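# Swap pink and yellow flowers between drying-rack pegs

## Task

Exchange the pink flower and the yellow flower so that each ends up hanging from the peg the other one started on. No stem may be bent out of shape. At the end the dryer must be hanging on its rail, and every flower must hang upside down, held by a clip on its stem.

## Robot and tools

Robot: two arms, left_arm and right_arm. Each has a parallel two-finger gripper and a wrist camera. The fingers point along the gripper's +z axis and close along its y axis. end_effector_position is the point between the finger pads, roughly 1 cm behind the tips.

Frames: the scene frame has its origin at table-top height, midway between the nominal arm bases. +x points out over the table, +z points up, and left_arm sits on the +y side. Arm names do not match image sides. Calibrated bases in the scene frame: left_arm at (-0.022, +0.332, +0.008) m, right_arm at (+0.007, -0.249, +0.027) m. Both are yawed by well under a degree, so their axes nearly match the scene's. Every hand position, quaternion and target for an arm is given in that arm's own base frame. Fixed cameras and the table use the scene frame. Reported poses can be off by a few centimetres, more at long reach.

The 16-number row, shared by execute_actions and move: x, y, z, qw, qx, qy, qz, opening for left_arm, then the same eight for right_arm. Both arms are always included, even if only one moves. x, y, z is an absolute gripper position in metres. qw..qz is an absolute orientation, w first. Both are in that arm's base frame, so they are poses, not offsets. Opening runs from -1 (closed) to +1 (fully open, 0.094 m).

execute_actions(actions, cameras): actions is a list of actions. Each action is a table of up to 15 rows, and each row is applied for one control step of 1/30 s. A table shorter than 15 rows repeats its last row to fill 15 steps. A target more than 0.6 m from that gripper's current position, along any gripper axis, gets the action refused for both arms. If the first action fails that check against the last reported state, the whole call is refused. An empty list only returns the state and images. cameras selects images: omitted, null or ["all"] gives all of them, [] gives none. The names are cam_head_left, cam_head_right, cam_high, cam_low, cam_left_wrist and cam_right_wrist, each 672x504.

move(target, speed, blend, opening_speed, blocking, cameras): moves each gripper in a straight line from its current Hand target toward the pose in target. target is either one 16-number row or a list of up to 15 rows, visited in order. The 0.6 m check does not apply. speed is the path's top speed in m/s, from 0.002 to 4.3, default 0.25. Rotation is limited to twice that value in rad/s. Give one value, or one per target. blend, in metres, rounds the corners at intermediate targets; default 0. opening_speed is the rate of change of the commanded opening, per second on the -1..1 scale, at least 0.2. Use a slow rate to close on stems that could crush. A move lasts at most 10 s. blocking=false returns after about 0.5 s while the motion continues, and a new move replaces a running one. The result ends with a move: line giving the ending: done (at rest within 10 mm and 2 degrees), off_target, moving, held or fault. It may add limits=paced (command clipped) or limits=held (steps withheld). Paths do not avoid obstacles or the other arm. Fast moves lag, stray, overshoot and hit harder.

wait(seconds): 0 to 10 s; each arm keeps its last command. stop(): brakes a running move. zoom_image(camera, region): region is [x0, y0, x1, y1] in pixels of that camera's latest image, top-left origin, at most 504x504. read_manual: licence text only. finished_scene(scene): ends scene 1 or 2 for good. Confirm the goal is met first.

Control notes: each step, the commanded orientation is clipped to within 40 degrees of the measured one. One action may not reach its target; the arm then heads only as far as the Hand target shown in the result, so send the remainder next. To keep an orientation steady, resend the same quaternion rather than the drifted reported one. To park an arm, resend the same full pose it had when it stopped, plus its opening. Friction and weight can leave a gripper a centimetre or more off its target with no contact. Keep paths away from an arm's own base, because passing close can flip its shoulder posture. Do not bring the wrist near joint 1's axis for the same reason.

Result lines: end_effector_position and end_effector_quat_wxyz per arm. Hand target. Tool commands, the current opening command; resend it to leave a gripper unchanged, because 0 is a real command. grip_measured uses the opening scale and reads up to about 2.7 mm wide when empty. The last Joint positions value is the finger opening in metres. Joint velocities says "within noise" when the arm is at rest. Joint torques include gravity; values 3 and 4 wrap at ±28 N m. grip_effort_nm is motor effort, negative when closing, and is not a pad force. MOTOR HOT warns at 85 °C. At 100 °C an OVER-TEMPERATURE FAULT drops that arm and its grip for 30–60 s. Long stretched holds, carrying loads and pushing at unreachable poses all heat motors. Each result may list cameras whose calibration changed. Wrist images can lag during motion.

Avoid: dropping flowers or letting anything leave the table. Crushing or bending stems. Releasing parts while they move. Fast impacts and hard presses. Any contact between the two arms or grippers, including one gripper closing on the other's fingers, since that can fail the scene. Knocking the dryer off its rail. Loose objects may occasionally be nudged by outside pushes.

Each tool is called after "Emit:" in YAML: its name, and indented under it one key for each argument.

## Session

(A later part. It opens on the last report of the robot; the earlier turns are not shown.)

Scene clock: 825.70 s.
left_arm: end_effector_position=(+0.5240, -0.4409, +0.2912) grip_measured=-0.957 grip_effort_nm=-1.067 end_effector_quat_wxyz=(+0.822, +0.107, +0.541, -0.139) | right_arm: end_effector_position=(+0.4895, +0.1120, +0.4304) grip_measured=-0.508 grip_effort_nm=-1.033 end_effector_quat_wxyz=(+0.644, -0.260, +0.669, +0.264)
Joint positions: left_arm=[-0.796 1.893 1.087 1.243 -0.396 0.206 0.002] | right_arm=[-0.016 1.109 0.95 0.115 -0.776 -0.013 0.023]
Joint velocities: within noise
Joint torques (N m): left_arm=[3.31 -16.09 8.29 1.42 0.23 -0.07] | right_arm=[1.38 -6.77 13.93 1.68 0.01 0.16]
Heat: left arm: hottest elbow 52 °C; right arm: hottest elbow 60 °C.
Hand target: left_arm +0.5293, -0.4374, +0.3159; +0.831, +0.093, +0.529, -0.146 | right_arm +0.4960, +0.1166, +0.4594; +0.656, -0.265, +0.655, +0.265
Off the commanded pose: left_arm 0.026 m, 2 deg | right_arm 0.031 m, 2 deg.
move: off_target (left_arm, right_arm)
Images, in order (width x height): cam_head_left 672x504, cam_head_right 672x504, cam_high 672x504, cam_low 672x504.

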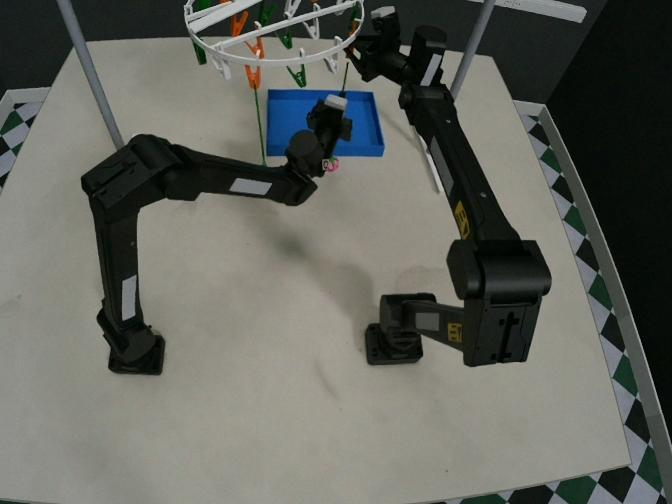

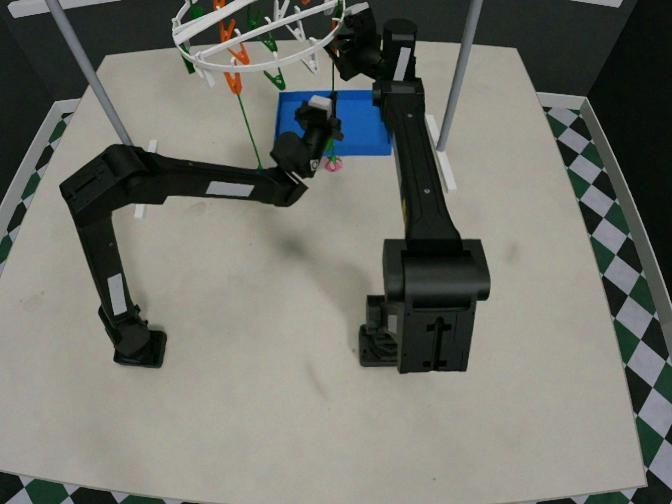

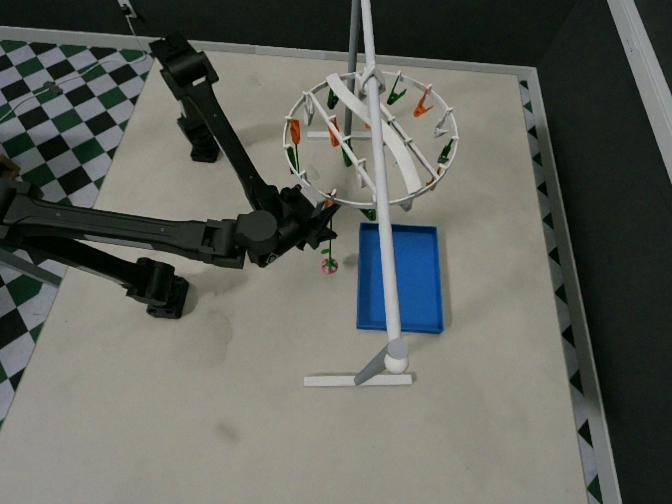

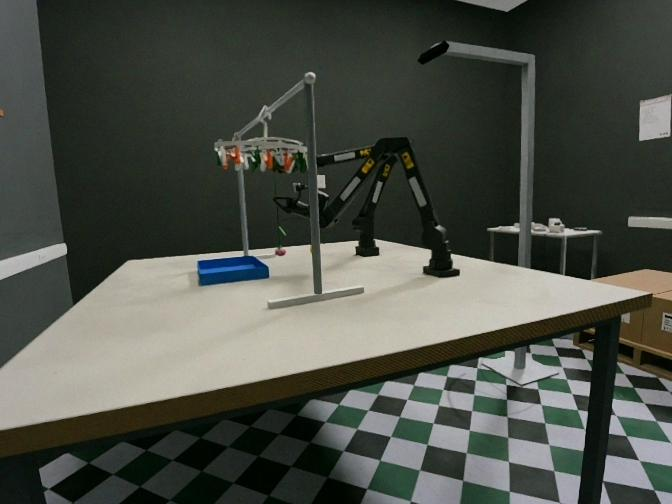

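Emit:
move:
  target: [0.528,-0.438,0.334,0.8306,0.0933,0.5291,-0.1465,-0.97,0.498,0.117,0.46,0.6556,-0.2649,0.6556,0.2649,-0.7]
  speed: 0.03
  cameras: ["cam_low","cam_head_left","cam_head_right","cam_high","cam_right_wrist"]

Emit:
zoom_image:
  camera: "cam_low"
  region: [255, 150, 305, 200]

Emit:
zoom_image:
  camera: "cam_head_left"
  region: [320, 30, 380, 110]

Emit:
zoom_image:
  camera: "cam_head_right"
  region: [300, 20, 370, 110]

Emit:
zoom_image:
  camera: "cam_right_wrist"
  region: [200, 354, 450, 504]

Scene clock: 832.57 s.
left_arm: end_effector_position=(+0.5226, -0.4396, +0.3056) grip_measured=-0.957 grip_effort_nm=-1.057 end_effector_quat_wxyz=(+0.821, +0.109, +0.543, -0.139) | right_arm: end_effector_position=(+0.4895, +0.1120, +0.4304) grip_measured=-0.508 grip_effort_nm=-1.033 end_effector_quat_wxyz=(+0.644, -0.260, +0.669, +0.264)
Joint positions: left_arm=[-0.796 1.858 1.087 1.202 -0.396 0.206 0.002] | right_arm=[-0.016 1.109 0.95 0.115 -0.776 -0.013 0.023]
Joint velocities: within noise
Joint torques (N m): left_arm=[3.08 -15.91 8.9 1.28 0.14 -0.05] | right_arm=[1.32 -6.77 13.9 1.76 0.02 0.15]
Heat: left arm: hottest elbow 52 °C; right arm: hottest elbow 60 °C.
Hand target: left_arm +0.5271, -0.4372, +0.3340; +0.831, +0.093, +0.529, -0.147 | right_arm +0.4960, +0.1166, +0.4594; +0.656, -0.265, +0.655, +0.265
Off the commanded pose: left_arm 0.029 m, 3 deg | right_arm 0.031 m, 2 deg.
move: off_target (left_arm, right_arm)
camera_calibration:
cam_right_wrist: T_world_to_cam=[[0.692802, -0.721067, -0.00937694, -0.255442], [-0.326065, -0.301633, -0.895935, 0.62013], [0.643201, 0.623763, -0.444087, -0.106735], [0, 0, 0, 1]] pos_world=[0.447825, 0.069438, 0.505802]
Images, in order (width x height): cam_head_left 672x504, cam_head_right 672x504, cam_high 672x504, cam_low 672x504, cam_right_wrist 672x504.

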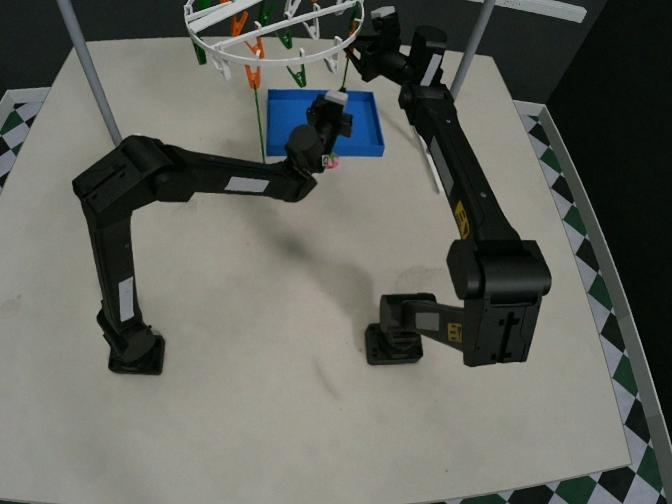

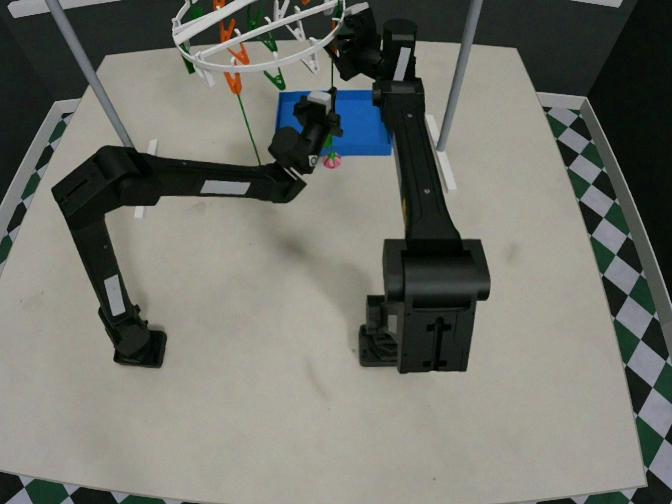

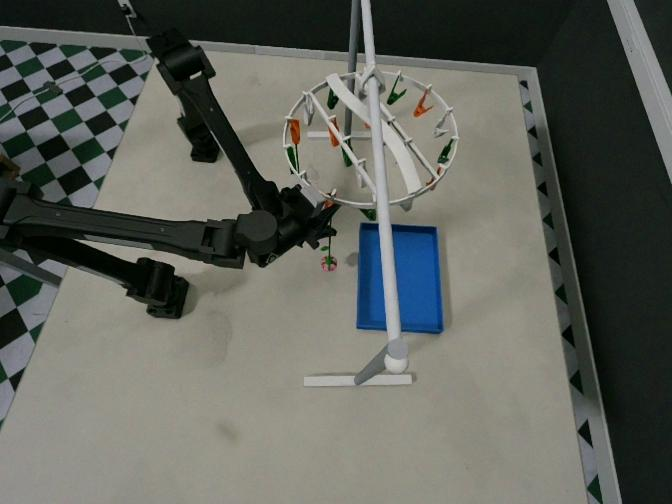

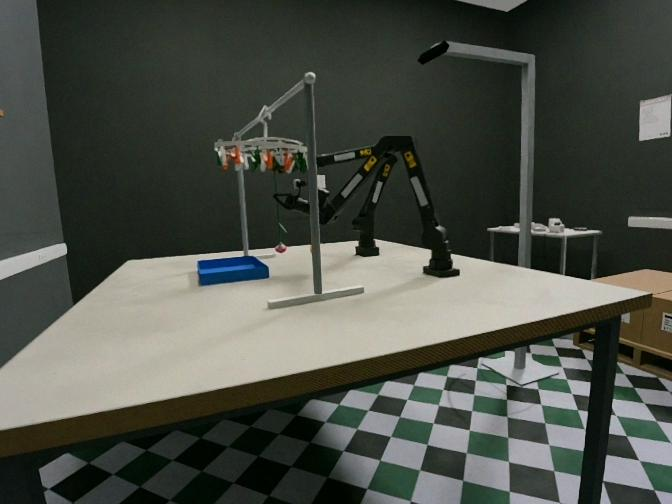

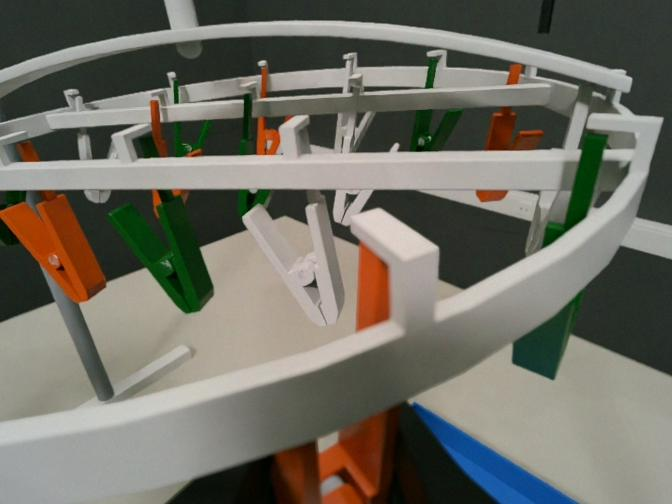

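Scaled by 10.080 from the camera's 672x504 image, which has a finer 960x720 frame.

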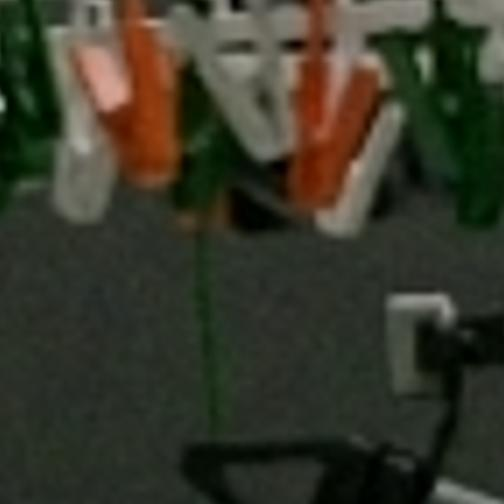

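Scaled by 6.300 from the camera's 672x504 image, which has a finer 960x720 frame.

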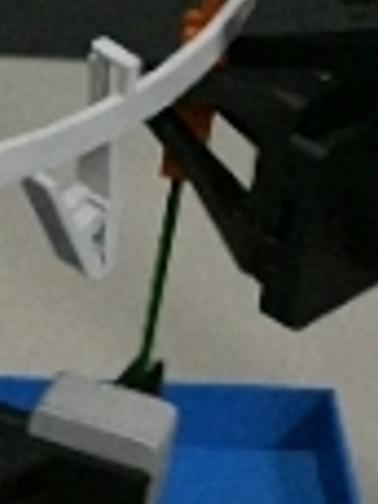

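Scaled by 5.600 from the camera's 672x504 image, which has a finer 960x720 frame.

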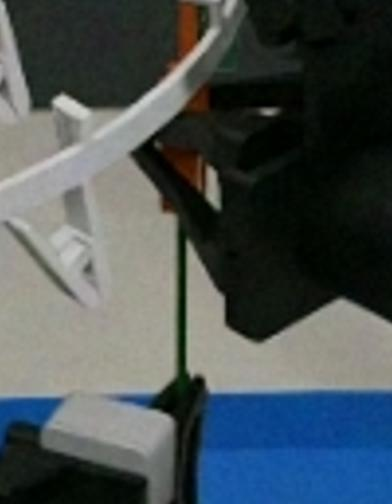

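Scaled by 2.016 from the camera's 672x504 image, which has a finer 960x720 frame.

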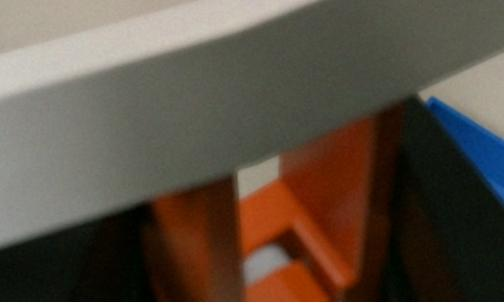

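Emit:
move:
  target: [0.528,-0.438,0.346,0.8306,0.0933,0.5291,-0.1465,-0.97,0.498,0.117,0.46,0.6556,-0.2649,0.6556,0.2649,-0.7]
  speed: 0.03
  cameras: ["cam_low","cam_head_left","cam_head_right","cam_left_wrist"]

Emit:
zoom_image:
  camera: "cam_low"
  region: [255, 150, 305, 200]

Emit:
zoom_image:
  camera: "cam_head_left"
  region: [320, 30, 380, 110]

Emit:
zoom_image:
  camera: "cam_head_right"
  region: [300, 20, 370, 110]

Scene clock: 836.77 s.
left_arm: end_effector_position=(+0.5219, -0.4388, +0.3138) grip_measured=-0.957 grip_effort_nm=-1.062 end_effector_quat_wxyz=(+0.819, +0.110, +0.546, -0.138) | right_arm: end_effector_position=(+0.4895, +0.1120, +0.4304) grip_measured=-0.508 grip_effort_nm=-1.033 end_effector_quat_wxyz=(+0.644, -0.260, +0.669, +0.264)
Joint positions: left_arm=[-0.796 1.836 1.087 1.173 -0.396 0.206 0.002] | right_arm=[-0.016 1.109 0.95 0.115 -0.776 -0.013 0.023]
Joint velocities: within noise
Joint torques (N m): left_arm=[3.08 -15.74 9.54 1.28 0.13 -0.05] | right_arm=[1.49 -6.89 13.94 1.7 0.02 0.16]
Heat: left arm: hottest elbow 53 °C; right arm: hottest elbow 61 °C.
Hand target: left_arm +0.5268, -0.4369, +0.3459; +0.831, +0.093, +0.529, -0.146 | right_arm +0.4960, +0.1166, +0.4594; +0.656, -0.265, +0.655, +0.265
Off the commanded pose: left_arm 0.033 m, 3 deg | right_arm 0.031 m, 2 deg.
move: off_target (left_arm, right_arm)
camera_calibration:
cam_left_wrist: T_world_to_cam=[[-0.336233, -0.940875, -0.041252, -0.224585], [-0.0277651, 0.0536863, -0.998172, 0.389982], [0.941369, -0.334473, -0.0441746, -0.533687], [0, 0, 0, 1]] pos_world=[0.437712, -0.410747, 0.356429]
Images, in order (width x height): cam_head_left 672x504, cam_head_right 672x504, cam_low 672x504, cam_left_wrist 672x504.

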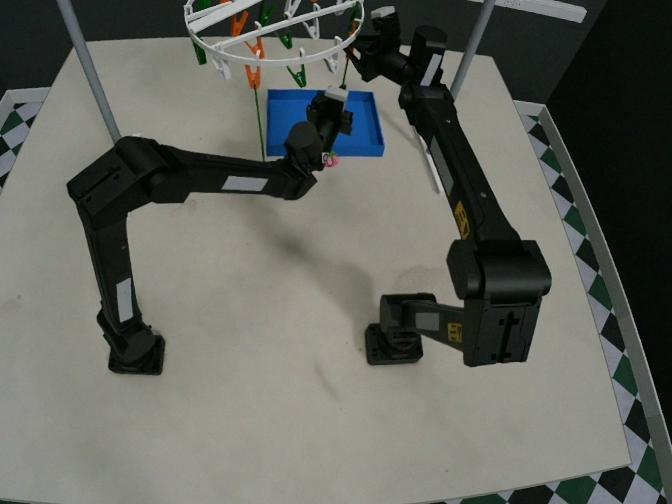

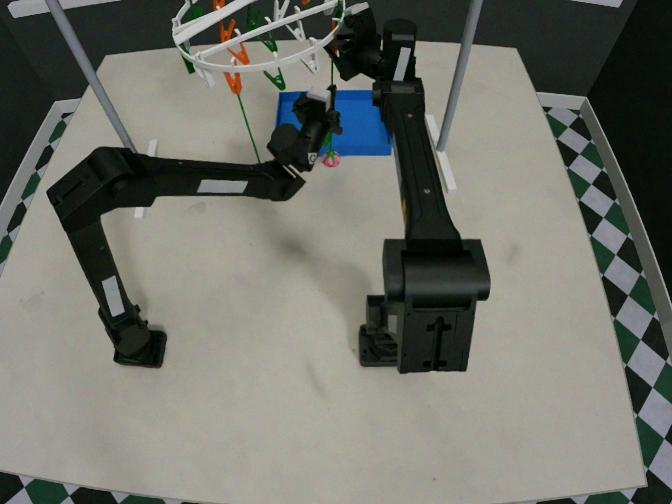

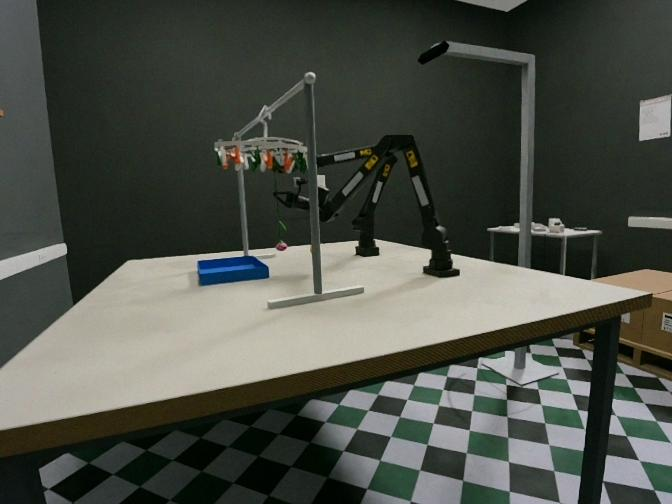

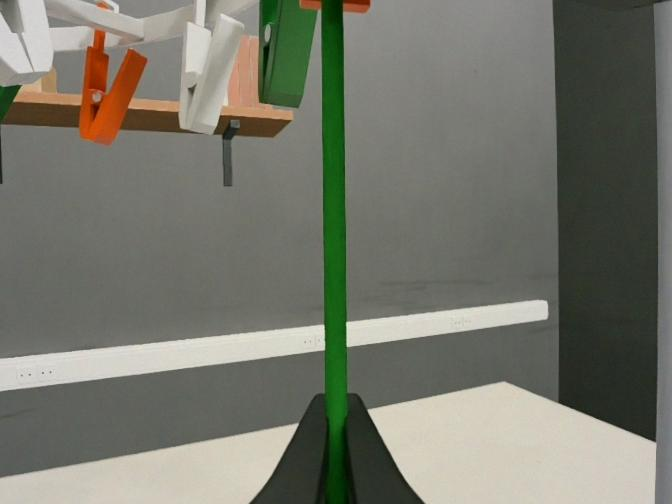

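Scaled by 10.080 from the camera's 672x504 image, which has a finer 960x720 frame.

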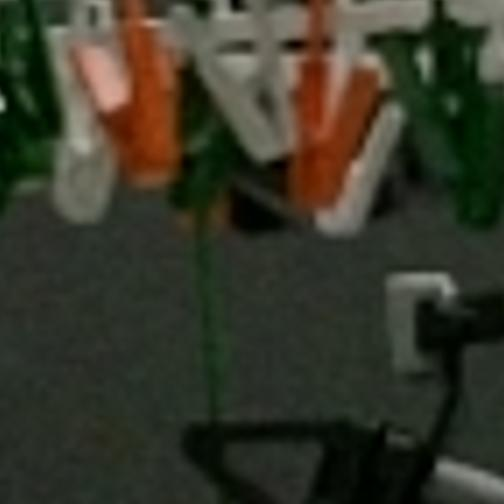

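Scaled by 6.300 from the camera's 672x504 image, which has a finer 960x720 frame.

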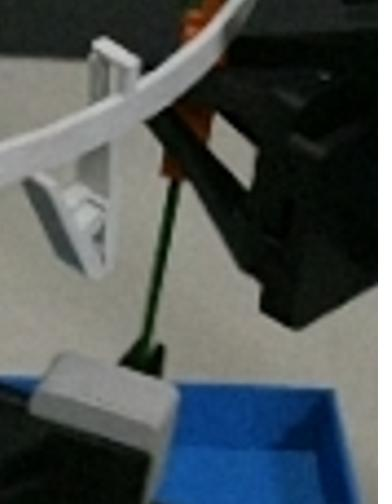

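Scaled by 5.600 from the camera's 672x504 image, which has a finer 960x720 frame.

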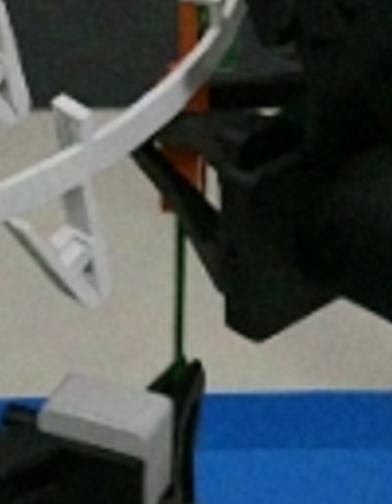

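Emit:
zoom_image:
  camera: "cam_left_wrist"
  region: [260, 0, 420, 120]

Scaled by 3.150 from the camera's 672x504 image, which has a finer 960x720 frame.

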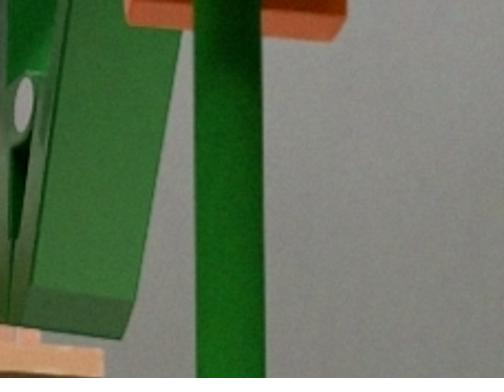

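Emit:
move:
  target: [0.528,-0.438,0.362,0.8306,0.0933,0.5291,-0.1465,-0.97,0.498,0.117,0.46,0.6556,-0.2649,0.6556,0.2649,-0.7]
  speed: 0.03
  cameras: ["cam_low","cam_head_left","cam_head_right","cam_left_wrist","cam_right_wrist"]

Emit:
zoom_image:
  camera: "cam_left_wrist"
  region: [260, 0, 420, 120]

Emit:
zoom_image:
  camera: "cam_head_right"
  region: [300, 20, 370, 110]

Emit:
zoom_image:
  camera: "cam_right_wrist"
  region: [260, 404, 430, 504]

Emit:
zoom_image:
  camera: "cam_head_left"
  region: [320, 30, 380, 110]

Scene clock: 844.07 s.
left_arm: end_effector_position=(+0.5207, -0.4377, +0.3240) grip_measured=-0.957 grip_effort_nm=-1.062 end_effector_quat_wxyz=(+0.817, +0.113, +0.549, -0.136) | right_arm: end_effector_position=(+0.4895, +0.1120, +0.4304) grip_measured=-0.508 grip_effort_nm=-1.028 end_effector_quat_wxyz=(+0.644, -0.260, +0.669, +0.264)
Joint positions: left_arm=[-0.796 1.808 1.087 1.134 -0.396 0.206 0.002] | right_arm=[-0.016 1.109 0.95 0.115 -0.776 -0.013 0.023]
Joint velocities: within noise
Joint torques (N m): left_arm=[3.02 -15.5 10.44 1.33 0.14 -0.06] | right_arm=[1.32 -6.89 13.91 1.68 0.01 0.16]
Heat: left arm: hottest elbow 53 °C; right arm: hottest elbow 61 °C.
Hand target: left_arm +0.5262, -0.4364, +0.3618; +0.831, +0.093, +0.529, -0.146 | right_arm +0.4960, +0.1166, +0.4594; +0.656, -0.265, +0.655, +0.265
Off the commanded pose: left_arm 0.039 m, 4 deg | right_arm 0.031 m, 2 deg.
move: off_target (left_arm, right_arm)
camera_calibration:
cam_left_wrist: T_world_to_cam=[[-0.336564, -0.940542, -0.0458832, -0.221661], [-0.0353106, 0.0612972, -0.997495, 0.407077], [0.940998, -0.3341, -0.0538415, -0.528306], [0, 0, 0, 1]] pos_world=[0.436906, -0.409941, 0.367442]
cam_right_wrist: T_world_to_cam=[[0.692802, -0.721067, -0.00937694, -0.255442], [-0.326065, -0.301633, -0.895935, 0.62013], [0.643201, 0.623763, -0.444087, -0.106735], [0, 0, 0, 1]] pos_world=[0.447825, 0.069438, 0.505802]
Images, in order (width x height): cam_head_left 672x504, cam_head_right 672x504, cam_low 672x504, cam_left_wrist 672x504, cam_right_wrist 672x504.

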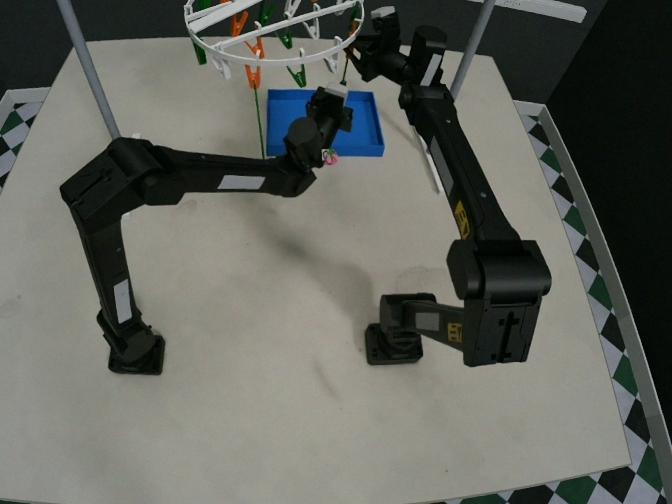

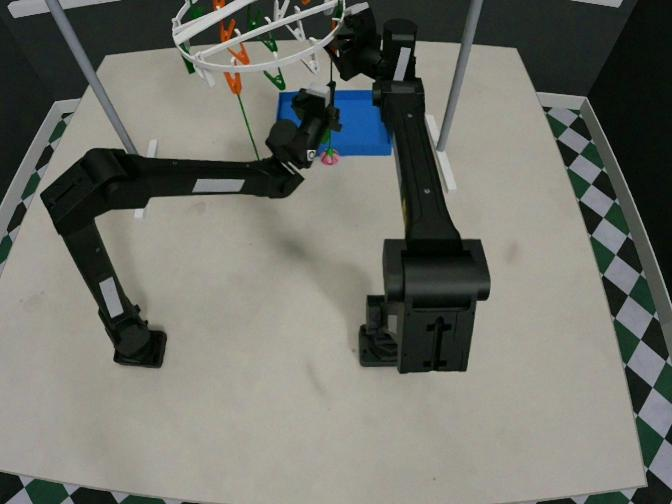

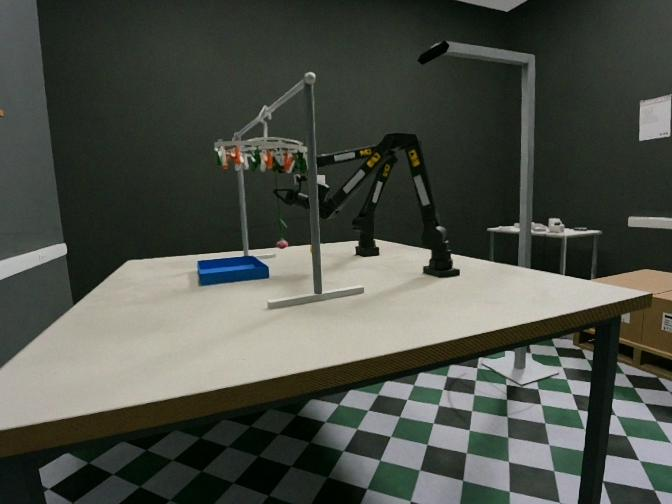

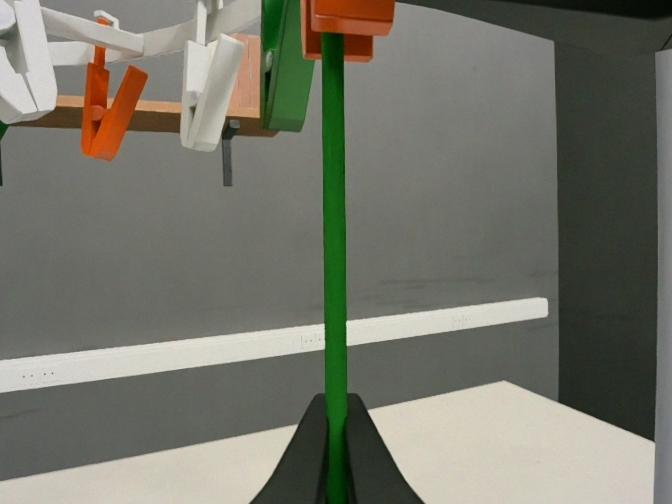

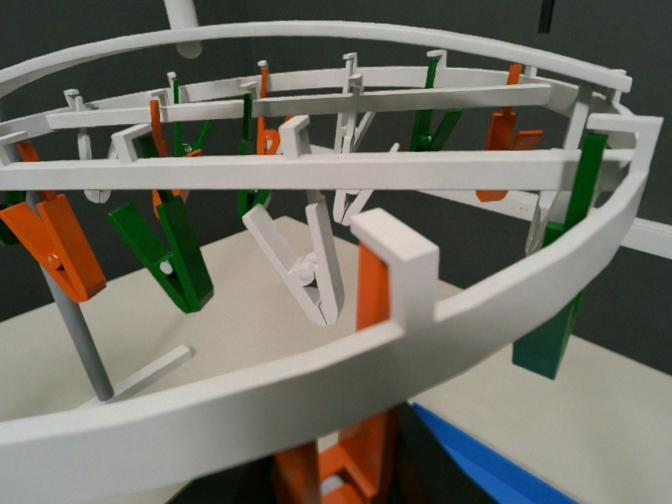

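Scaled by 3.150 from the camera's 672x504 image, which has a finer 960x720 frame.

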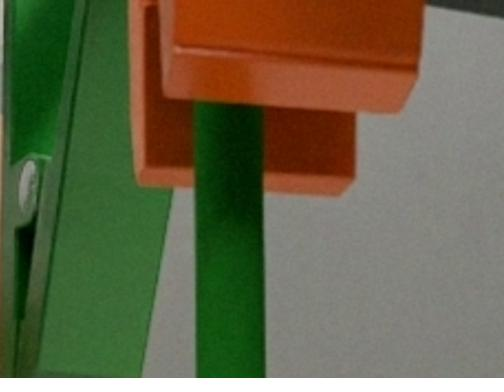

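Scaled by 5.600 from the camera's 672x504 image, which has a finer 960x720 frame.

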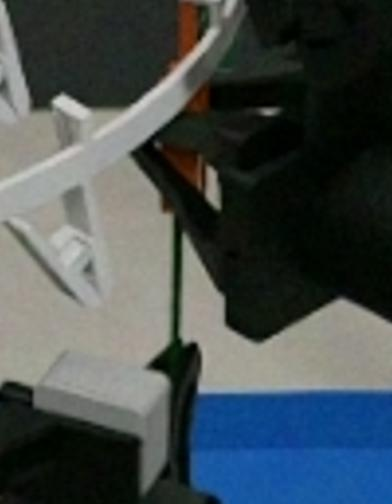

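Scaled by 2.965 from the camera's 672x504 image, which has a finer 960x720 frame.

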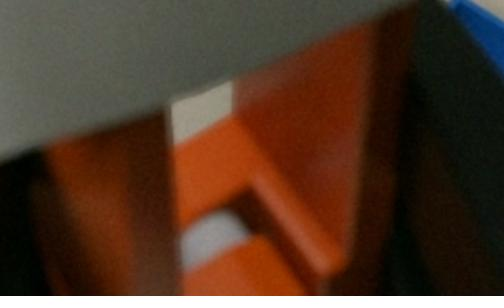

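Scaled by 6.300 from the camera's 672x504 image, which has a finer 960x720 frame.

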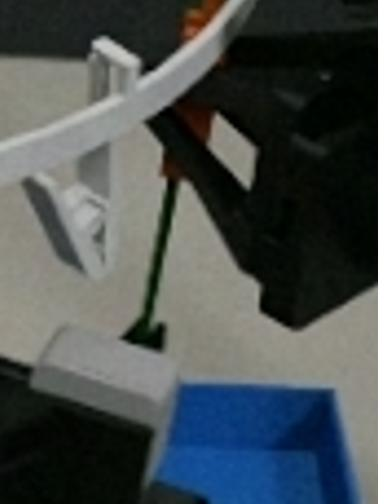

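Emit:
move:
  target: [0.528,-0.438,0.362,0.8306,0.0933,0.5291,-0.1465,-0.97,0.498,0.117,0.46,0.6556,-0.2649,0.6556,0.2649,0.2]
  opening_speed: 0.5
  cameras: ["cam_left_wrist","cam_right_wrist"]

Emit:
zoom_image:
  camera: "cam_left_wrist"
  region: [260, 0, 420, 120]

Scene clock: 847.80 s.
left_arm: end_effector_position=(+0.5206, -0.4375, +0.3245) grip_measured=-0.957 grip_effort_nm=-1.067 end_effector_quat_wxyz=(+0.817, +0.113, +0.549, -0.136) | right_arm: end_effector_position=(+0.4895, +0.1120, +0.4304) grip_measured=+0.198 grip_effort_nm=0.066 end_effector_quat_wxyz=(+0.644, -0.260, +0.669, +0.264)
Joint positions: left_arm=[-0.796 1.807 1.087 1.134 -0.396 0.206 0.002] | right_arm=[-0.016 1.109 0.95 0.115 -0.776 -0.013 0.056]
Joint velocities: within noise
Joint torques (N m): left_arm=[3.08 -15.56 10.45 1.39 0.13 -0.05] | right_arm=[1.2 -6.53 13.9 1.7 0.01 0.15]
Heat: left arm: hottest elbow 54 °C; right arm: hottest elbow 61 °C.
Hand target: left_arm +0.5261, -0.4364, +0.3619; +0.831, +0.093, +0.529, -0.147 | right_arm +0.4960, +0.1166, +0.4594; +0.656, -0.265, +0.655, +0.265
Off the commanded pose: left_arm 0.038 m, 4 deg | right_arm 0.031 m, 2 deg.
move: off_target (left_arm, right_arm)
camera_calibration:
cam_left_wrist: T_world_to_cam=[[-0.336527, -0.940568, -0.0456169, -0.221608], [-0.034745, 0.0608117, -0.997544, 0.407132], [0.941033, -0.334116, -0.0531448, -0.528396], [0, 0, 0, 1]] pos_world=[0.436807, -0.409742, 0.367941]
cam_right_wrist: T_world_to_cam=[[0.692802, -0.721067, -0.00937694, -0.255442], [-0.326065, -0.301633, -0.895935, 0.62013], [0.643201, 0.623763, -0.444087, -0.106735], [0, 0, 0, 1]] pos_world=[0.447825, 0.069438, 0.505802]
Images, in order (width x height): cam_left_wrist 672x504, cam_right_wrist 672x504.

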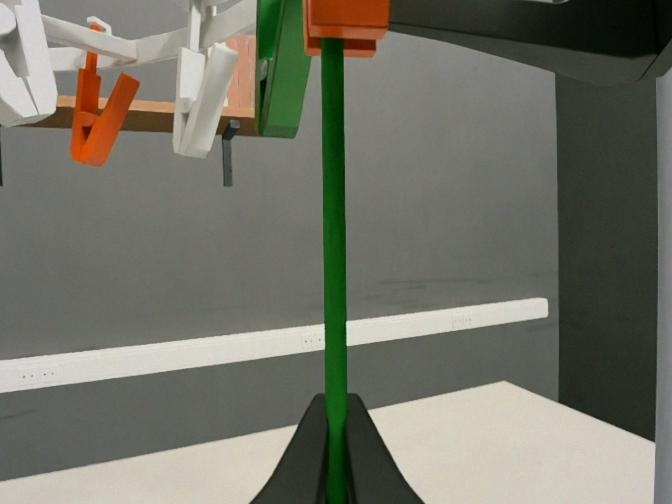

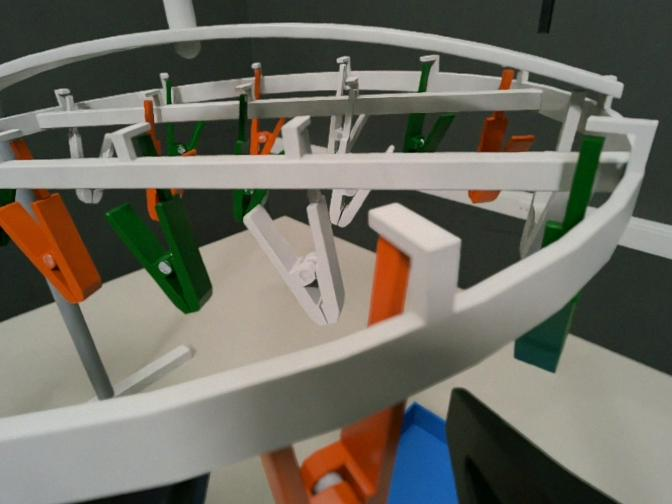

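Scaled by 3.150 from the camera's 672x504 image, which has a finer 960x720 frame.

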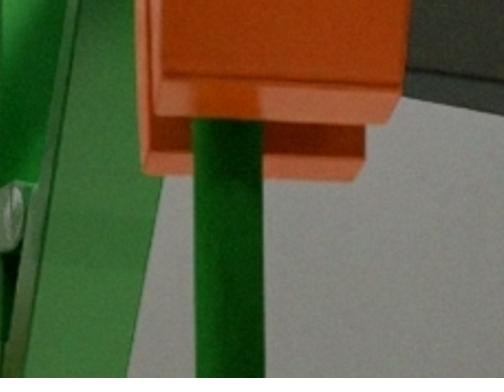

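Emit:
move:
  target:
    - [0.528,-0.438,0.362,0.8306,0.0933,0.5291,-0.1465,-0.97,0.42,0.05,0.46,0.6556,-0.2649,0.6556,0.2649,0.2]
    - [0.528,-0.438,0.362,0.8306,0.0933,0.5291,-0.1465,-0.97,0.31,0.0,0.44,0.6556,-0.2649,0.6556,0.2649,0.2]
  speed: 0.1
  blend: 0.01
  cameras: ["cam_left_wrist"]

Emit:
move:
  target: [0.528,-0.438,0.362,0.8306,0.0933,0.5291,-0.1465,-0.2,0.31,0.0,0.44,0.6556,-0.2649,0.6556,0.2649,0.2]
  opening_speed: 0.5
  cameras: ["cam_left_wrist","cam_low"]

Scene clock: 854.50 s.
left_arm: end_effector_position=(+0.5200, -0.4370, +0.3292) grip_measured=-0.957 grip_effort_nm=-1.067 end_effector_quat_wxyz=(+0.819, +0.111, +0.547, -0.137) | right_arm: end_effector_position=(+0.3112, +0.0024, +0.4468) grip_measured=+0.199 grip_effort_nm=0.071 end_effector_quat_wxyz=(+0.660, -0.277, +0.649, +0.258)
Joint positions: left_arm=[-0.796 1.801 1.089 1.134 -0.396 0.206 0.002] | right_arm=[-0.557 0.67 0.738 -0.05 -1.333 -0.012 0.056]
Joint velocities: within noise
Joint torques (N m): left_arm=[3.08 -15.03 10.4 1.35 0.14 -0.05] | right_arm=[-0.21 -0.26 8.12 1.24 -0.09 0.16]
Heat: left arm: hottest elbow 55 °C; right arm: hottest elbow 61 °C.
Hand target: left_arm +0.5264, -0.4366, +0.3619; +0.831, +0.093, +0.529, -0.147 | right_arm +0.3102, +0.0001, +0.4400; +0.656, -0.265, +0.656, +0.265
Off the commanded pose: left_arm 0.034 m, 3 deg | right_arm 0.007 m, 2 deg.
move: off_target (left_arm)
camera_calibration:
cam_left_wrist: T_world_to_cam=[[-0.336278, -0.940816, -0.0422214, -0.222414], [-0.0294134, 0.0553026, -0.998036, 0.406742], [0.941303, -0.334375, -0.0462696, -0.529946], [0, 0, 0, 1]] pos_world=[0.436011, -0.408946, 0.372032]
Images, in order (width x height): cam_left_wrist 672x504.

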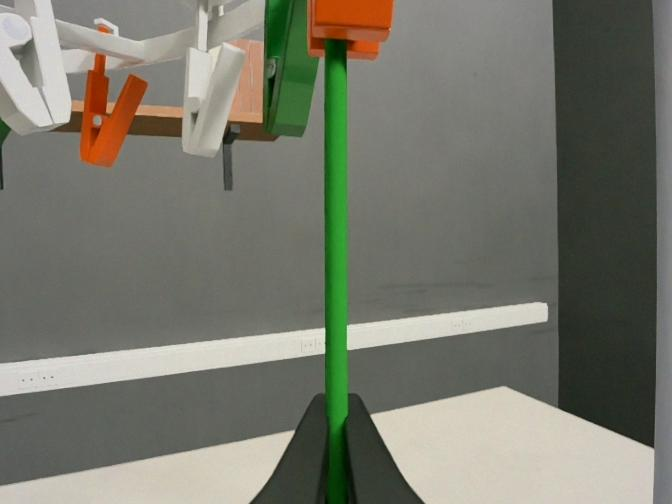

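Scene clock: 856.40 s.
left_arm: end_effector_position=(+0.5200, -0.4370, +0.3292) grip_measured=-0.202 grip_effort_nm=0.046 end_effector_quat_wxyz=(+0.819, +0.111, +0.547, -0.137) | right_arm: end_effector_position=(+0.3112, +0.0024, +0.4466) grip_measured=+0.199 grip_effort_nm=0.071 end_effector_quat_wxyz=(+0.660, -0.276, +0.649, +0.259)
Joint positions: left_arm=[-0.796 1.801 1.089 1.134 -0.396 0.206 0.037] | right_arm=[-0.557 0.67 0.738 -0.051 -1.333 -0.012 0.056]
Joint velocities: within noise
Joint torques (N m): left_arm=[3.08 -14.97 10.41 1.35 0.13 -0.05] | right_arm=[-0.26 -0.26 8.17 1.2 -0.08 0.17]
Heat: left arm: hottest elbow 56 °C; right arm: hottest elbow 60 °C.
Hand target: left_arm +0.5264, -0.4366, +0.3619; +0.831, +0.093, +0.529, -0.147 | right_arm +0.3101, +0.0001, +0.4400; +0.656, -0.265, +0.656, +0.265
Off the commanded pose: left_arm 0.034 m, 3 deg | right_arm 0.007 m, 2 deg.
move: off_target (left_arm)
camera_calibration:
cam_left_wrist: T_world_to_cam=[[-0.336278, -0.940816, -0.0422214, -0.222414], [-0.0294134, 0.0553026, -0.998036, 0.406742], [0.941303, -0.334375, -0.0462696, -0.529946], [0, 0, 0, 1]] pos_world=[0.436011, -0.408946, 0.372032]
Images, in order (width x height): cam_low 672x504, cam_left_wrist 672x504.

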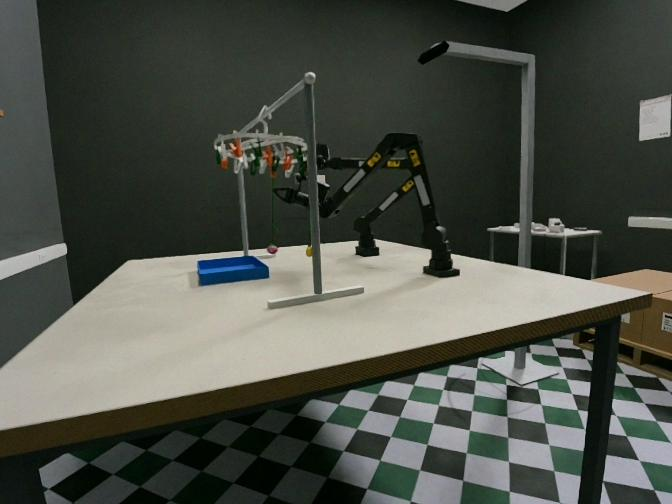

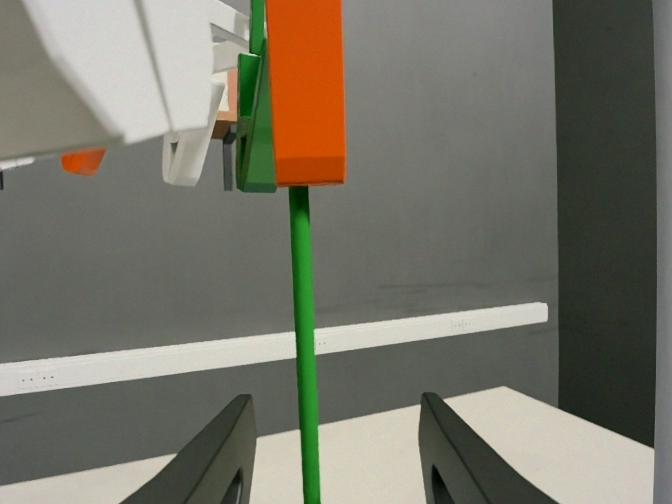

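Emit:
move:
  target:
    - [0.524,-0.438,0.29,0.8306,0.0933,0.5291,-0.1465,-0.2,0.31,0.0,0.44,0.6556,-0.2649,0.6556,0.2649,0.2]
    - [0.374,-0.384,0.285,0.8306,0.0933,0.5291,-0.1465,-0.2,0.31,0.0,0.44,0.6556,-0.2649,0.6556,0.2649,0.2]
  speed: 0.08

Emit:
zoom_image:
  camera: "cam_low"
  region: [200, 110, 400, 280]

Emit:
zoom_image:
  camera: "cam_high"
  region: [230, 90, 480, 290]

Scene clock: 863.03 s.
left_arm: end_effector_position=(+0.3800, -0.3854, +0.2723) grip_measured=-0.202 grip_effort_nm=0.046 end_effector_quat_wxyz=(+0.823, +0.100, +0.540, -0.142) | right_arm: end_effector_position=(+0.3112, +0.0024, +0.4466) grip_measured=+0.199 grip_effort_nm=0.081 end_effector_quat_wxyz=(+0.660, -0.276, +0.649, +0.259)
Joint positions: left_arm=[-0.958 1.706 0.68 1.509 -0.55 0.28 0.038] | right_arm=[-0.557 0.67 0.738 -0.051 -1.333 -0.012 0.056]
Joint velocities: within noise
Joint torques (N m): left_arm=[1.96 -11.63 4.86 2.36 0.08 0.18] | right_arm=[-0.26 -0.21 8.17 1.18 -0.08 0.15]
Heat: left arm: hottest elbow 56 °C; right arm: hottest elbow 59 °C.
Hand target: left_arm +0.3741, -0.3839, +0.2848; +0.831, +0.093, +0.529, -0.146 | right_arm +0.3101, +0.0001, +0.4400; +0.656, -0.265, +0.656, +0.265
Off the commanded pose: left_arm 0.014 m, 2 deg | right_arm 0.007 m, 2 deg.
move: off_target (left_arm)
camera_calibration:
cam_left_wrist: T_world_to_cam=[[-0.331173, -0.943323, -0.0216125, -0.231887], [-0.0181363, 0.0292646, -0.999407, 0.328924], [0.943396, -0.330585, -0.0268, -0.388119], [0, 0, 0, 1]] pos_world=[0.295321, -0.356676, 0.313316]
cam_right_wrist: T_world_to_cam=[[0.703894, -0.709327, 0.0372684, -0.235033], [-0.268609, -0.314389, -0.910499, 0.532105], [0.657558, 0.630884, -0.411828, 0.0646904], [0, 0, 0, 1]] pos_world=[0.265829, -0.0402396, 0.519882]

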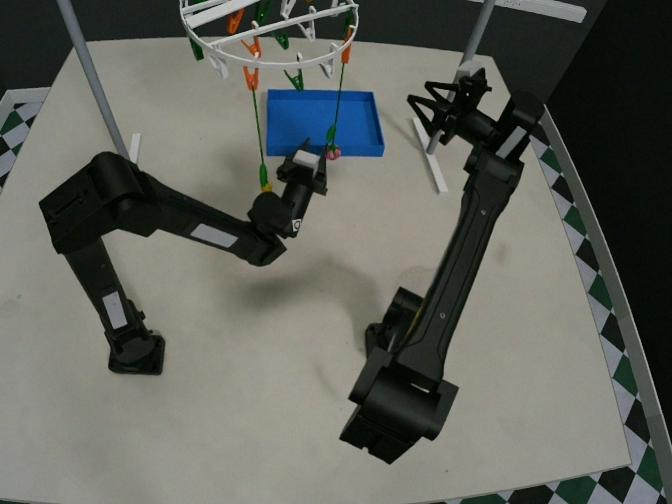

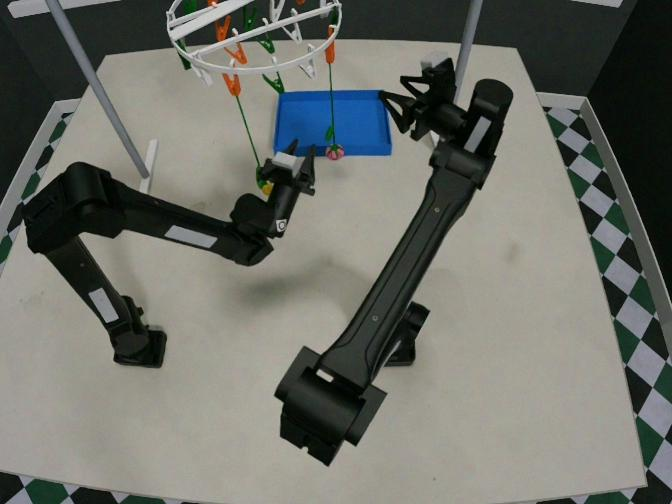

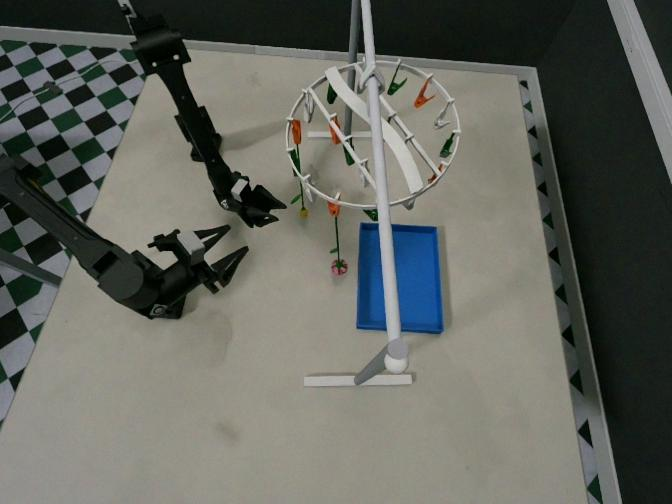

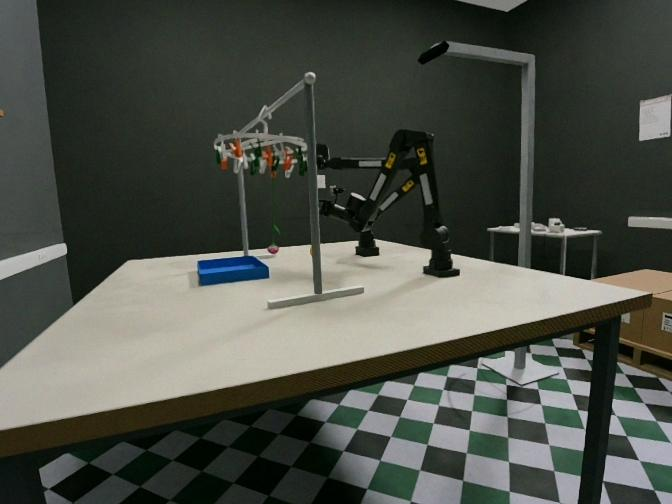

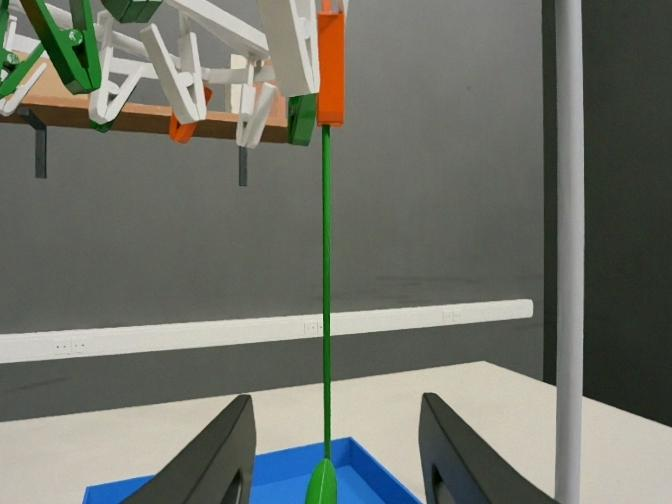

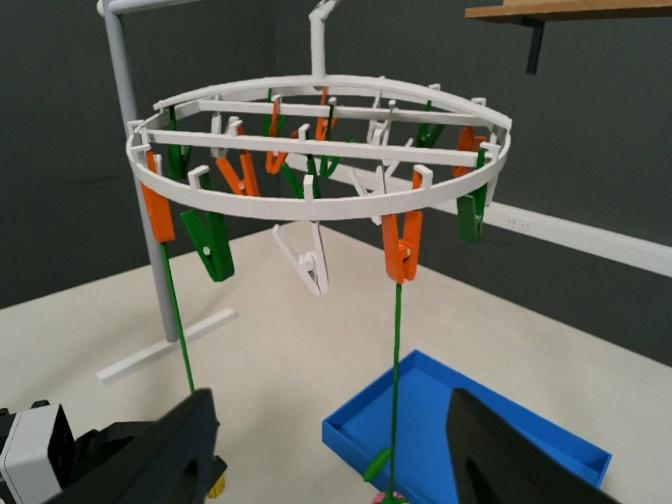

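Scaled by 2.520 from the camera's 672x504 image, which has a finer 960x720 frame.

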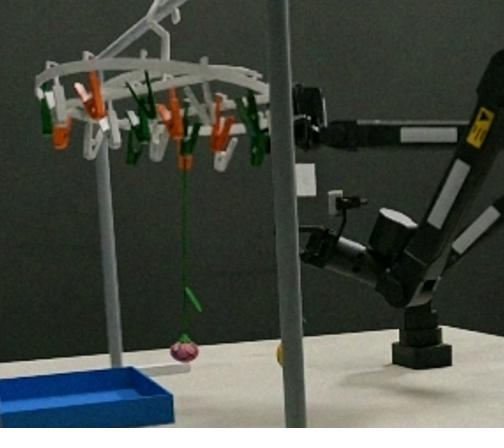

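Scaled by 2.016 from the camera's 672x504 image, which has a finer 960x720 frame.

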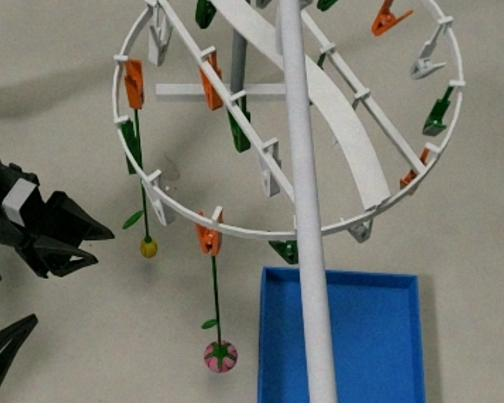

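Emit:
finished_scene:
  scene: 1

The scene is finished: the task was done.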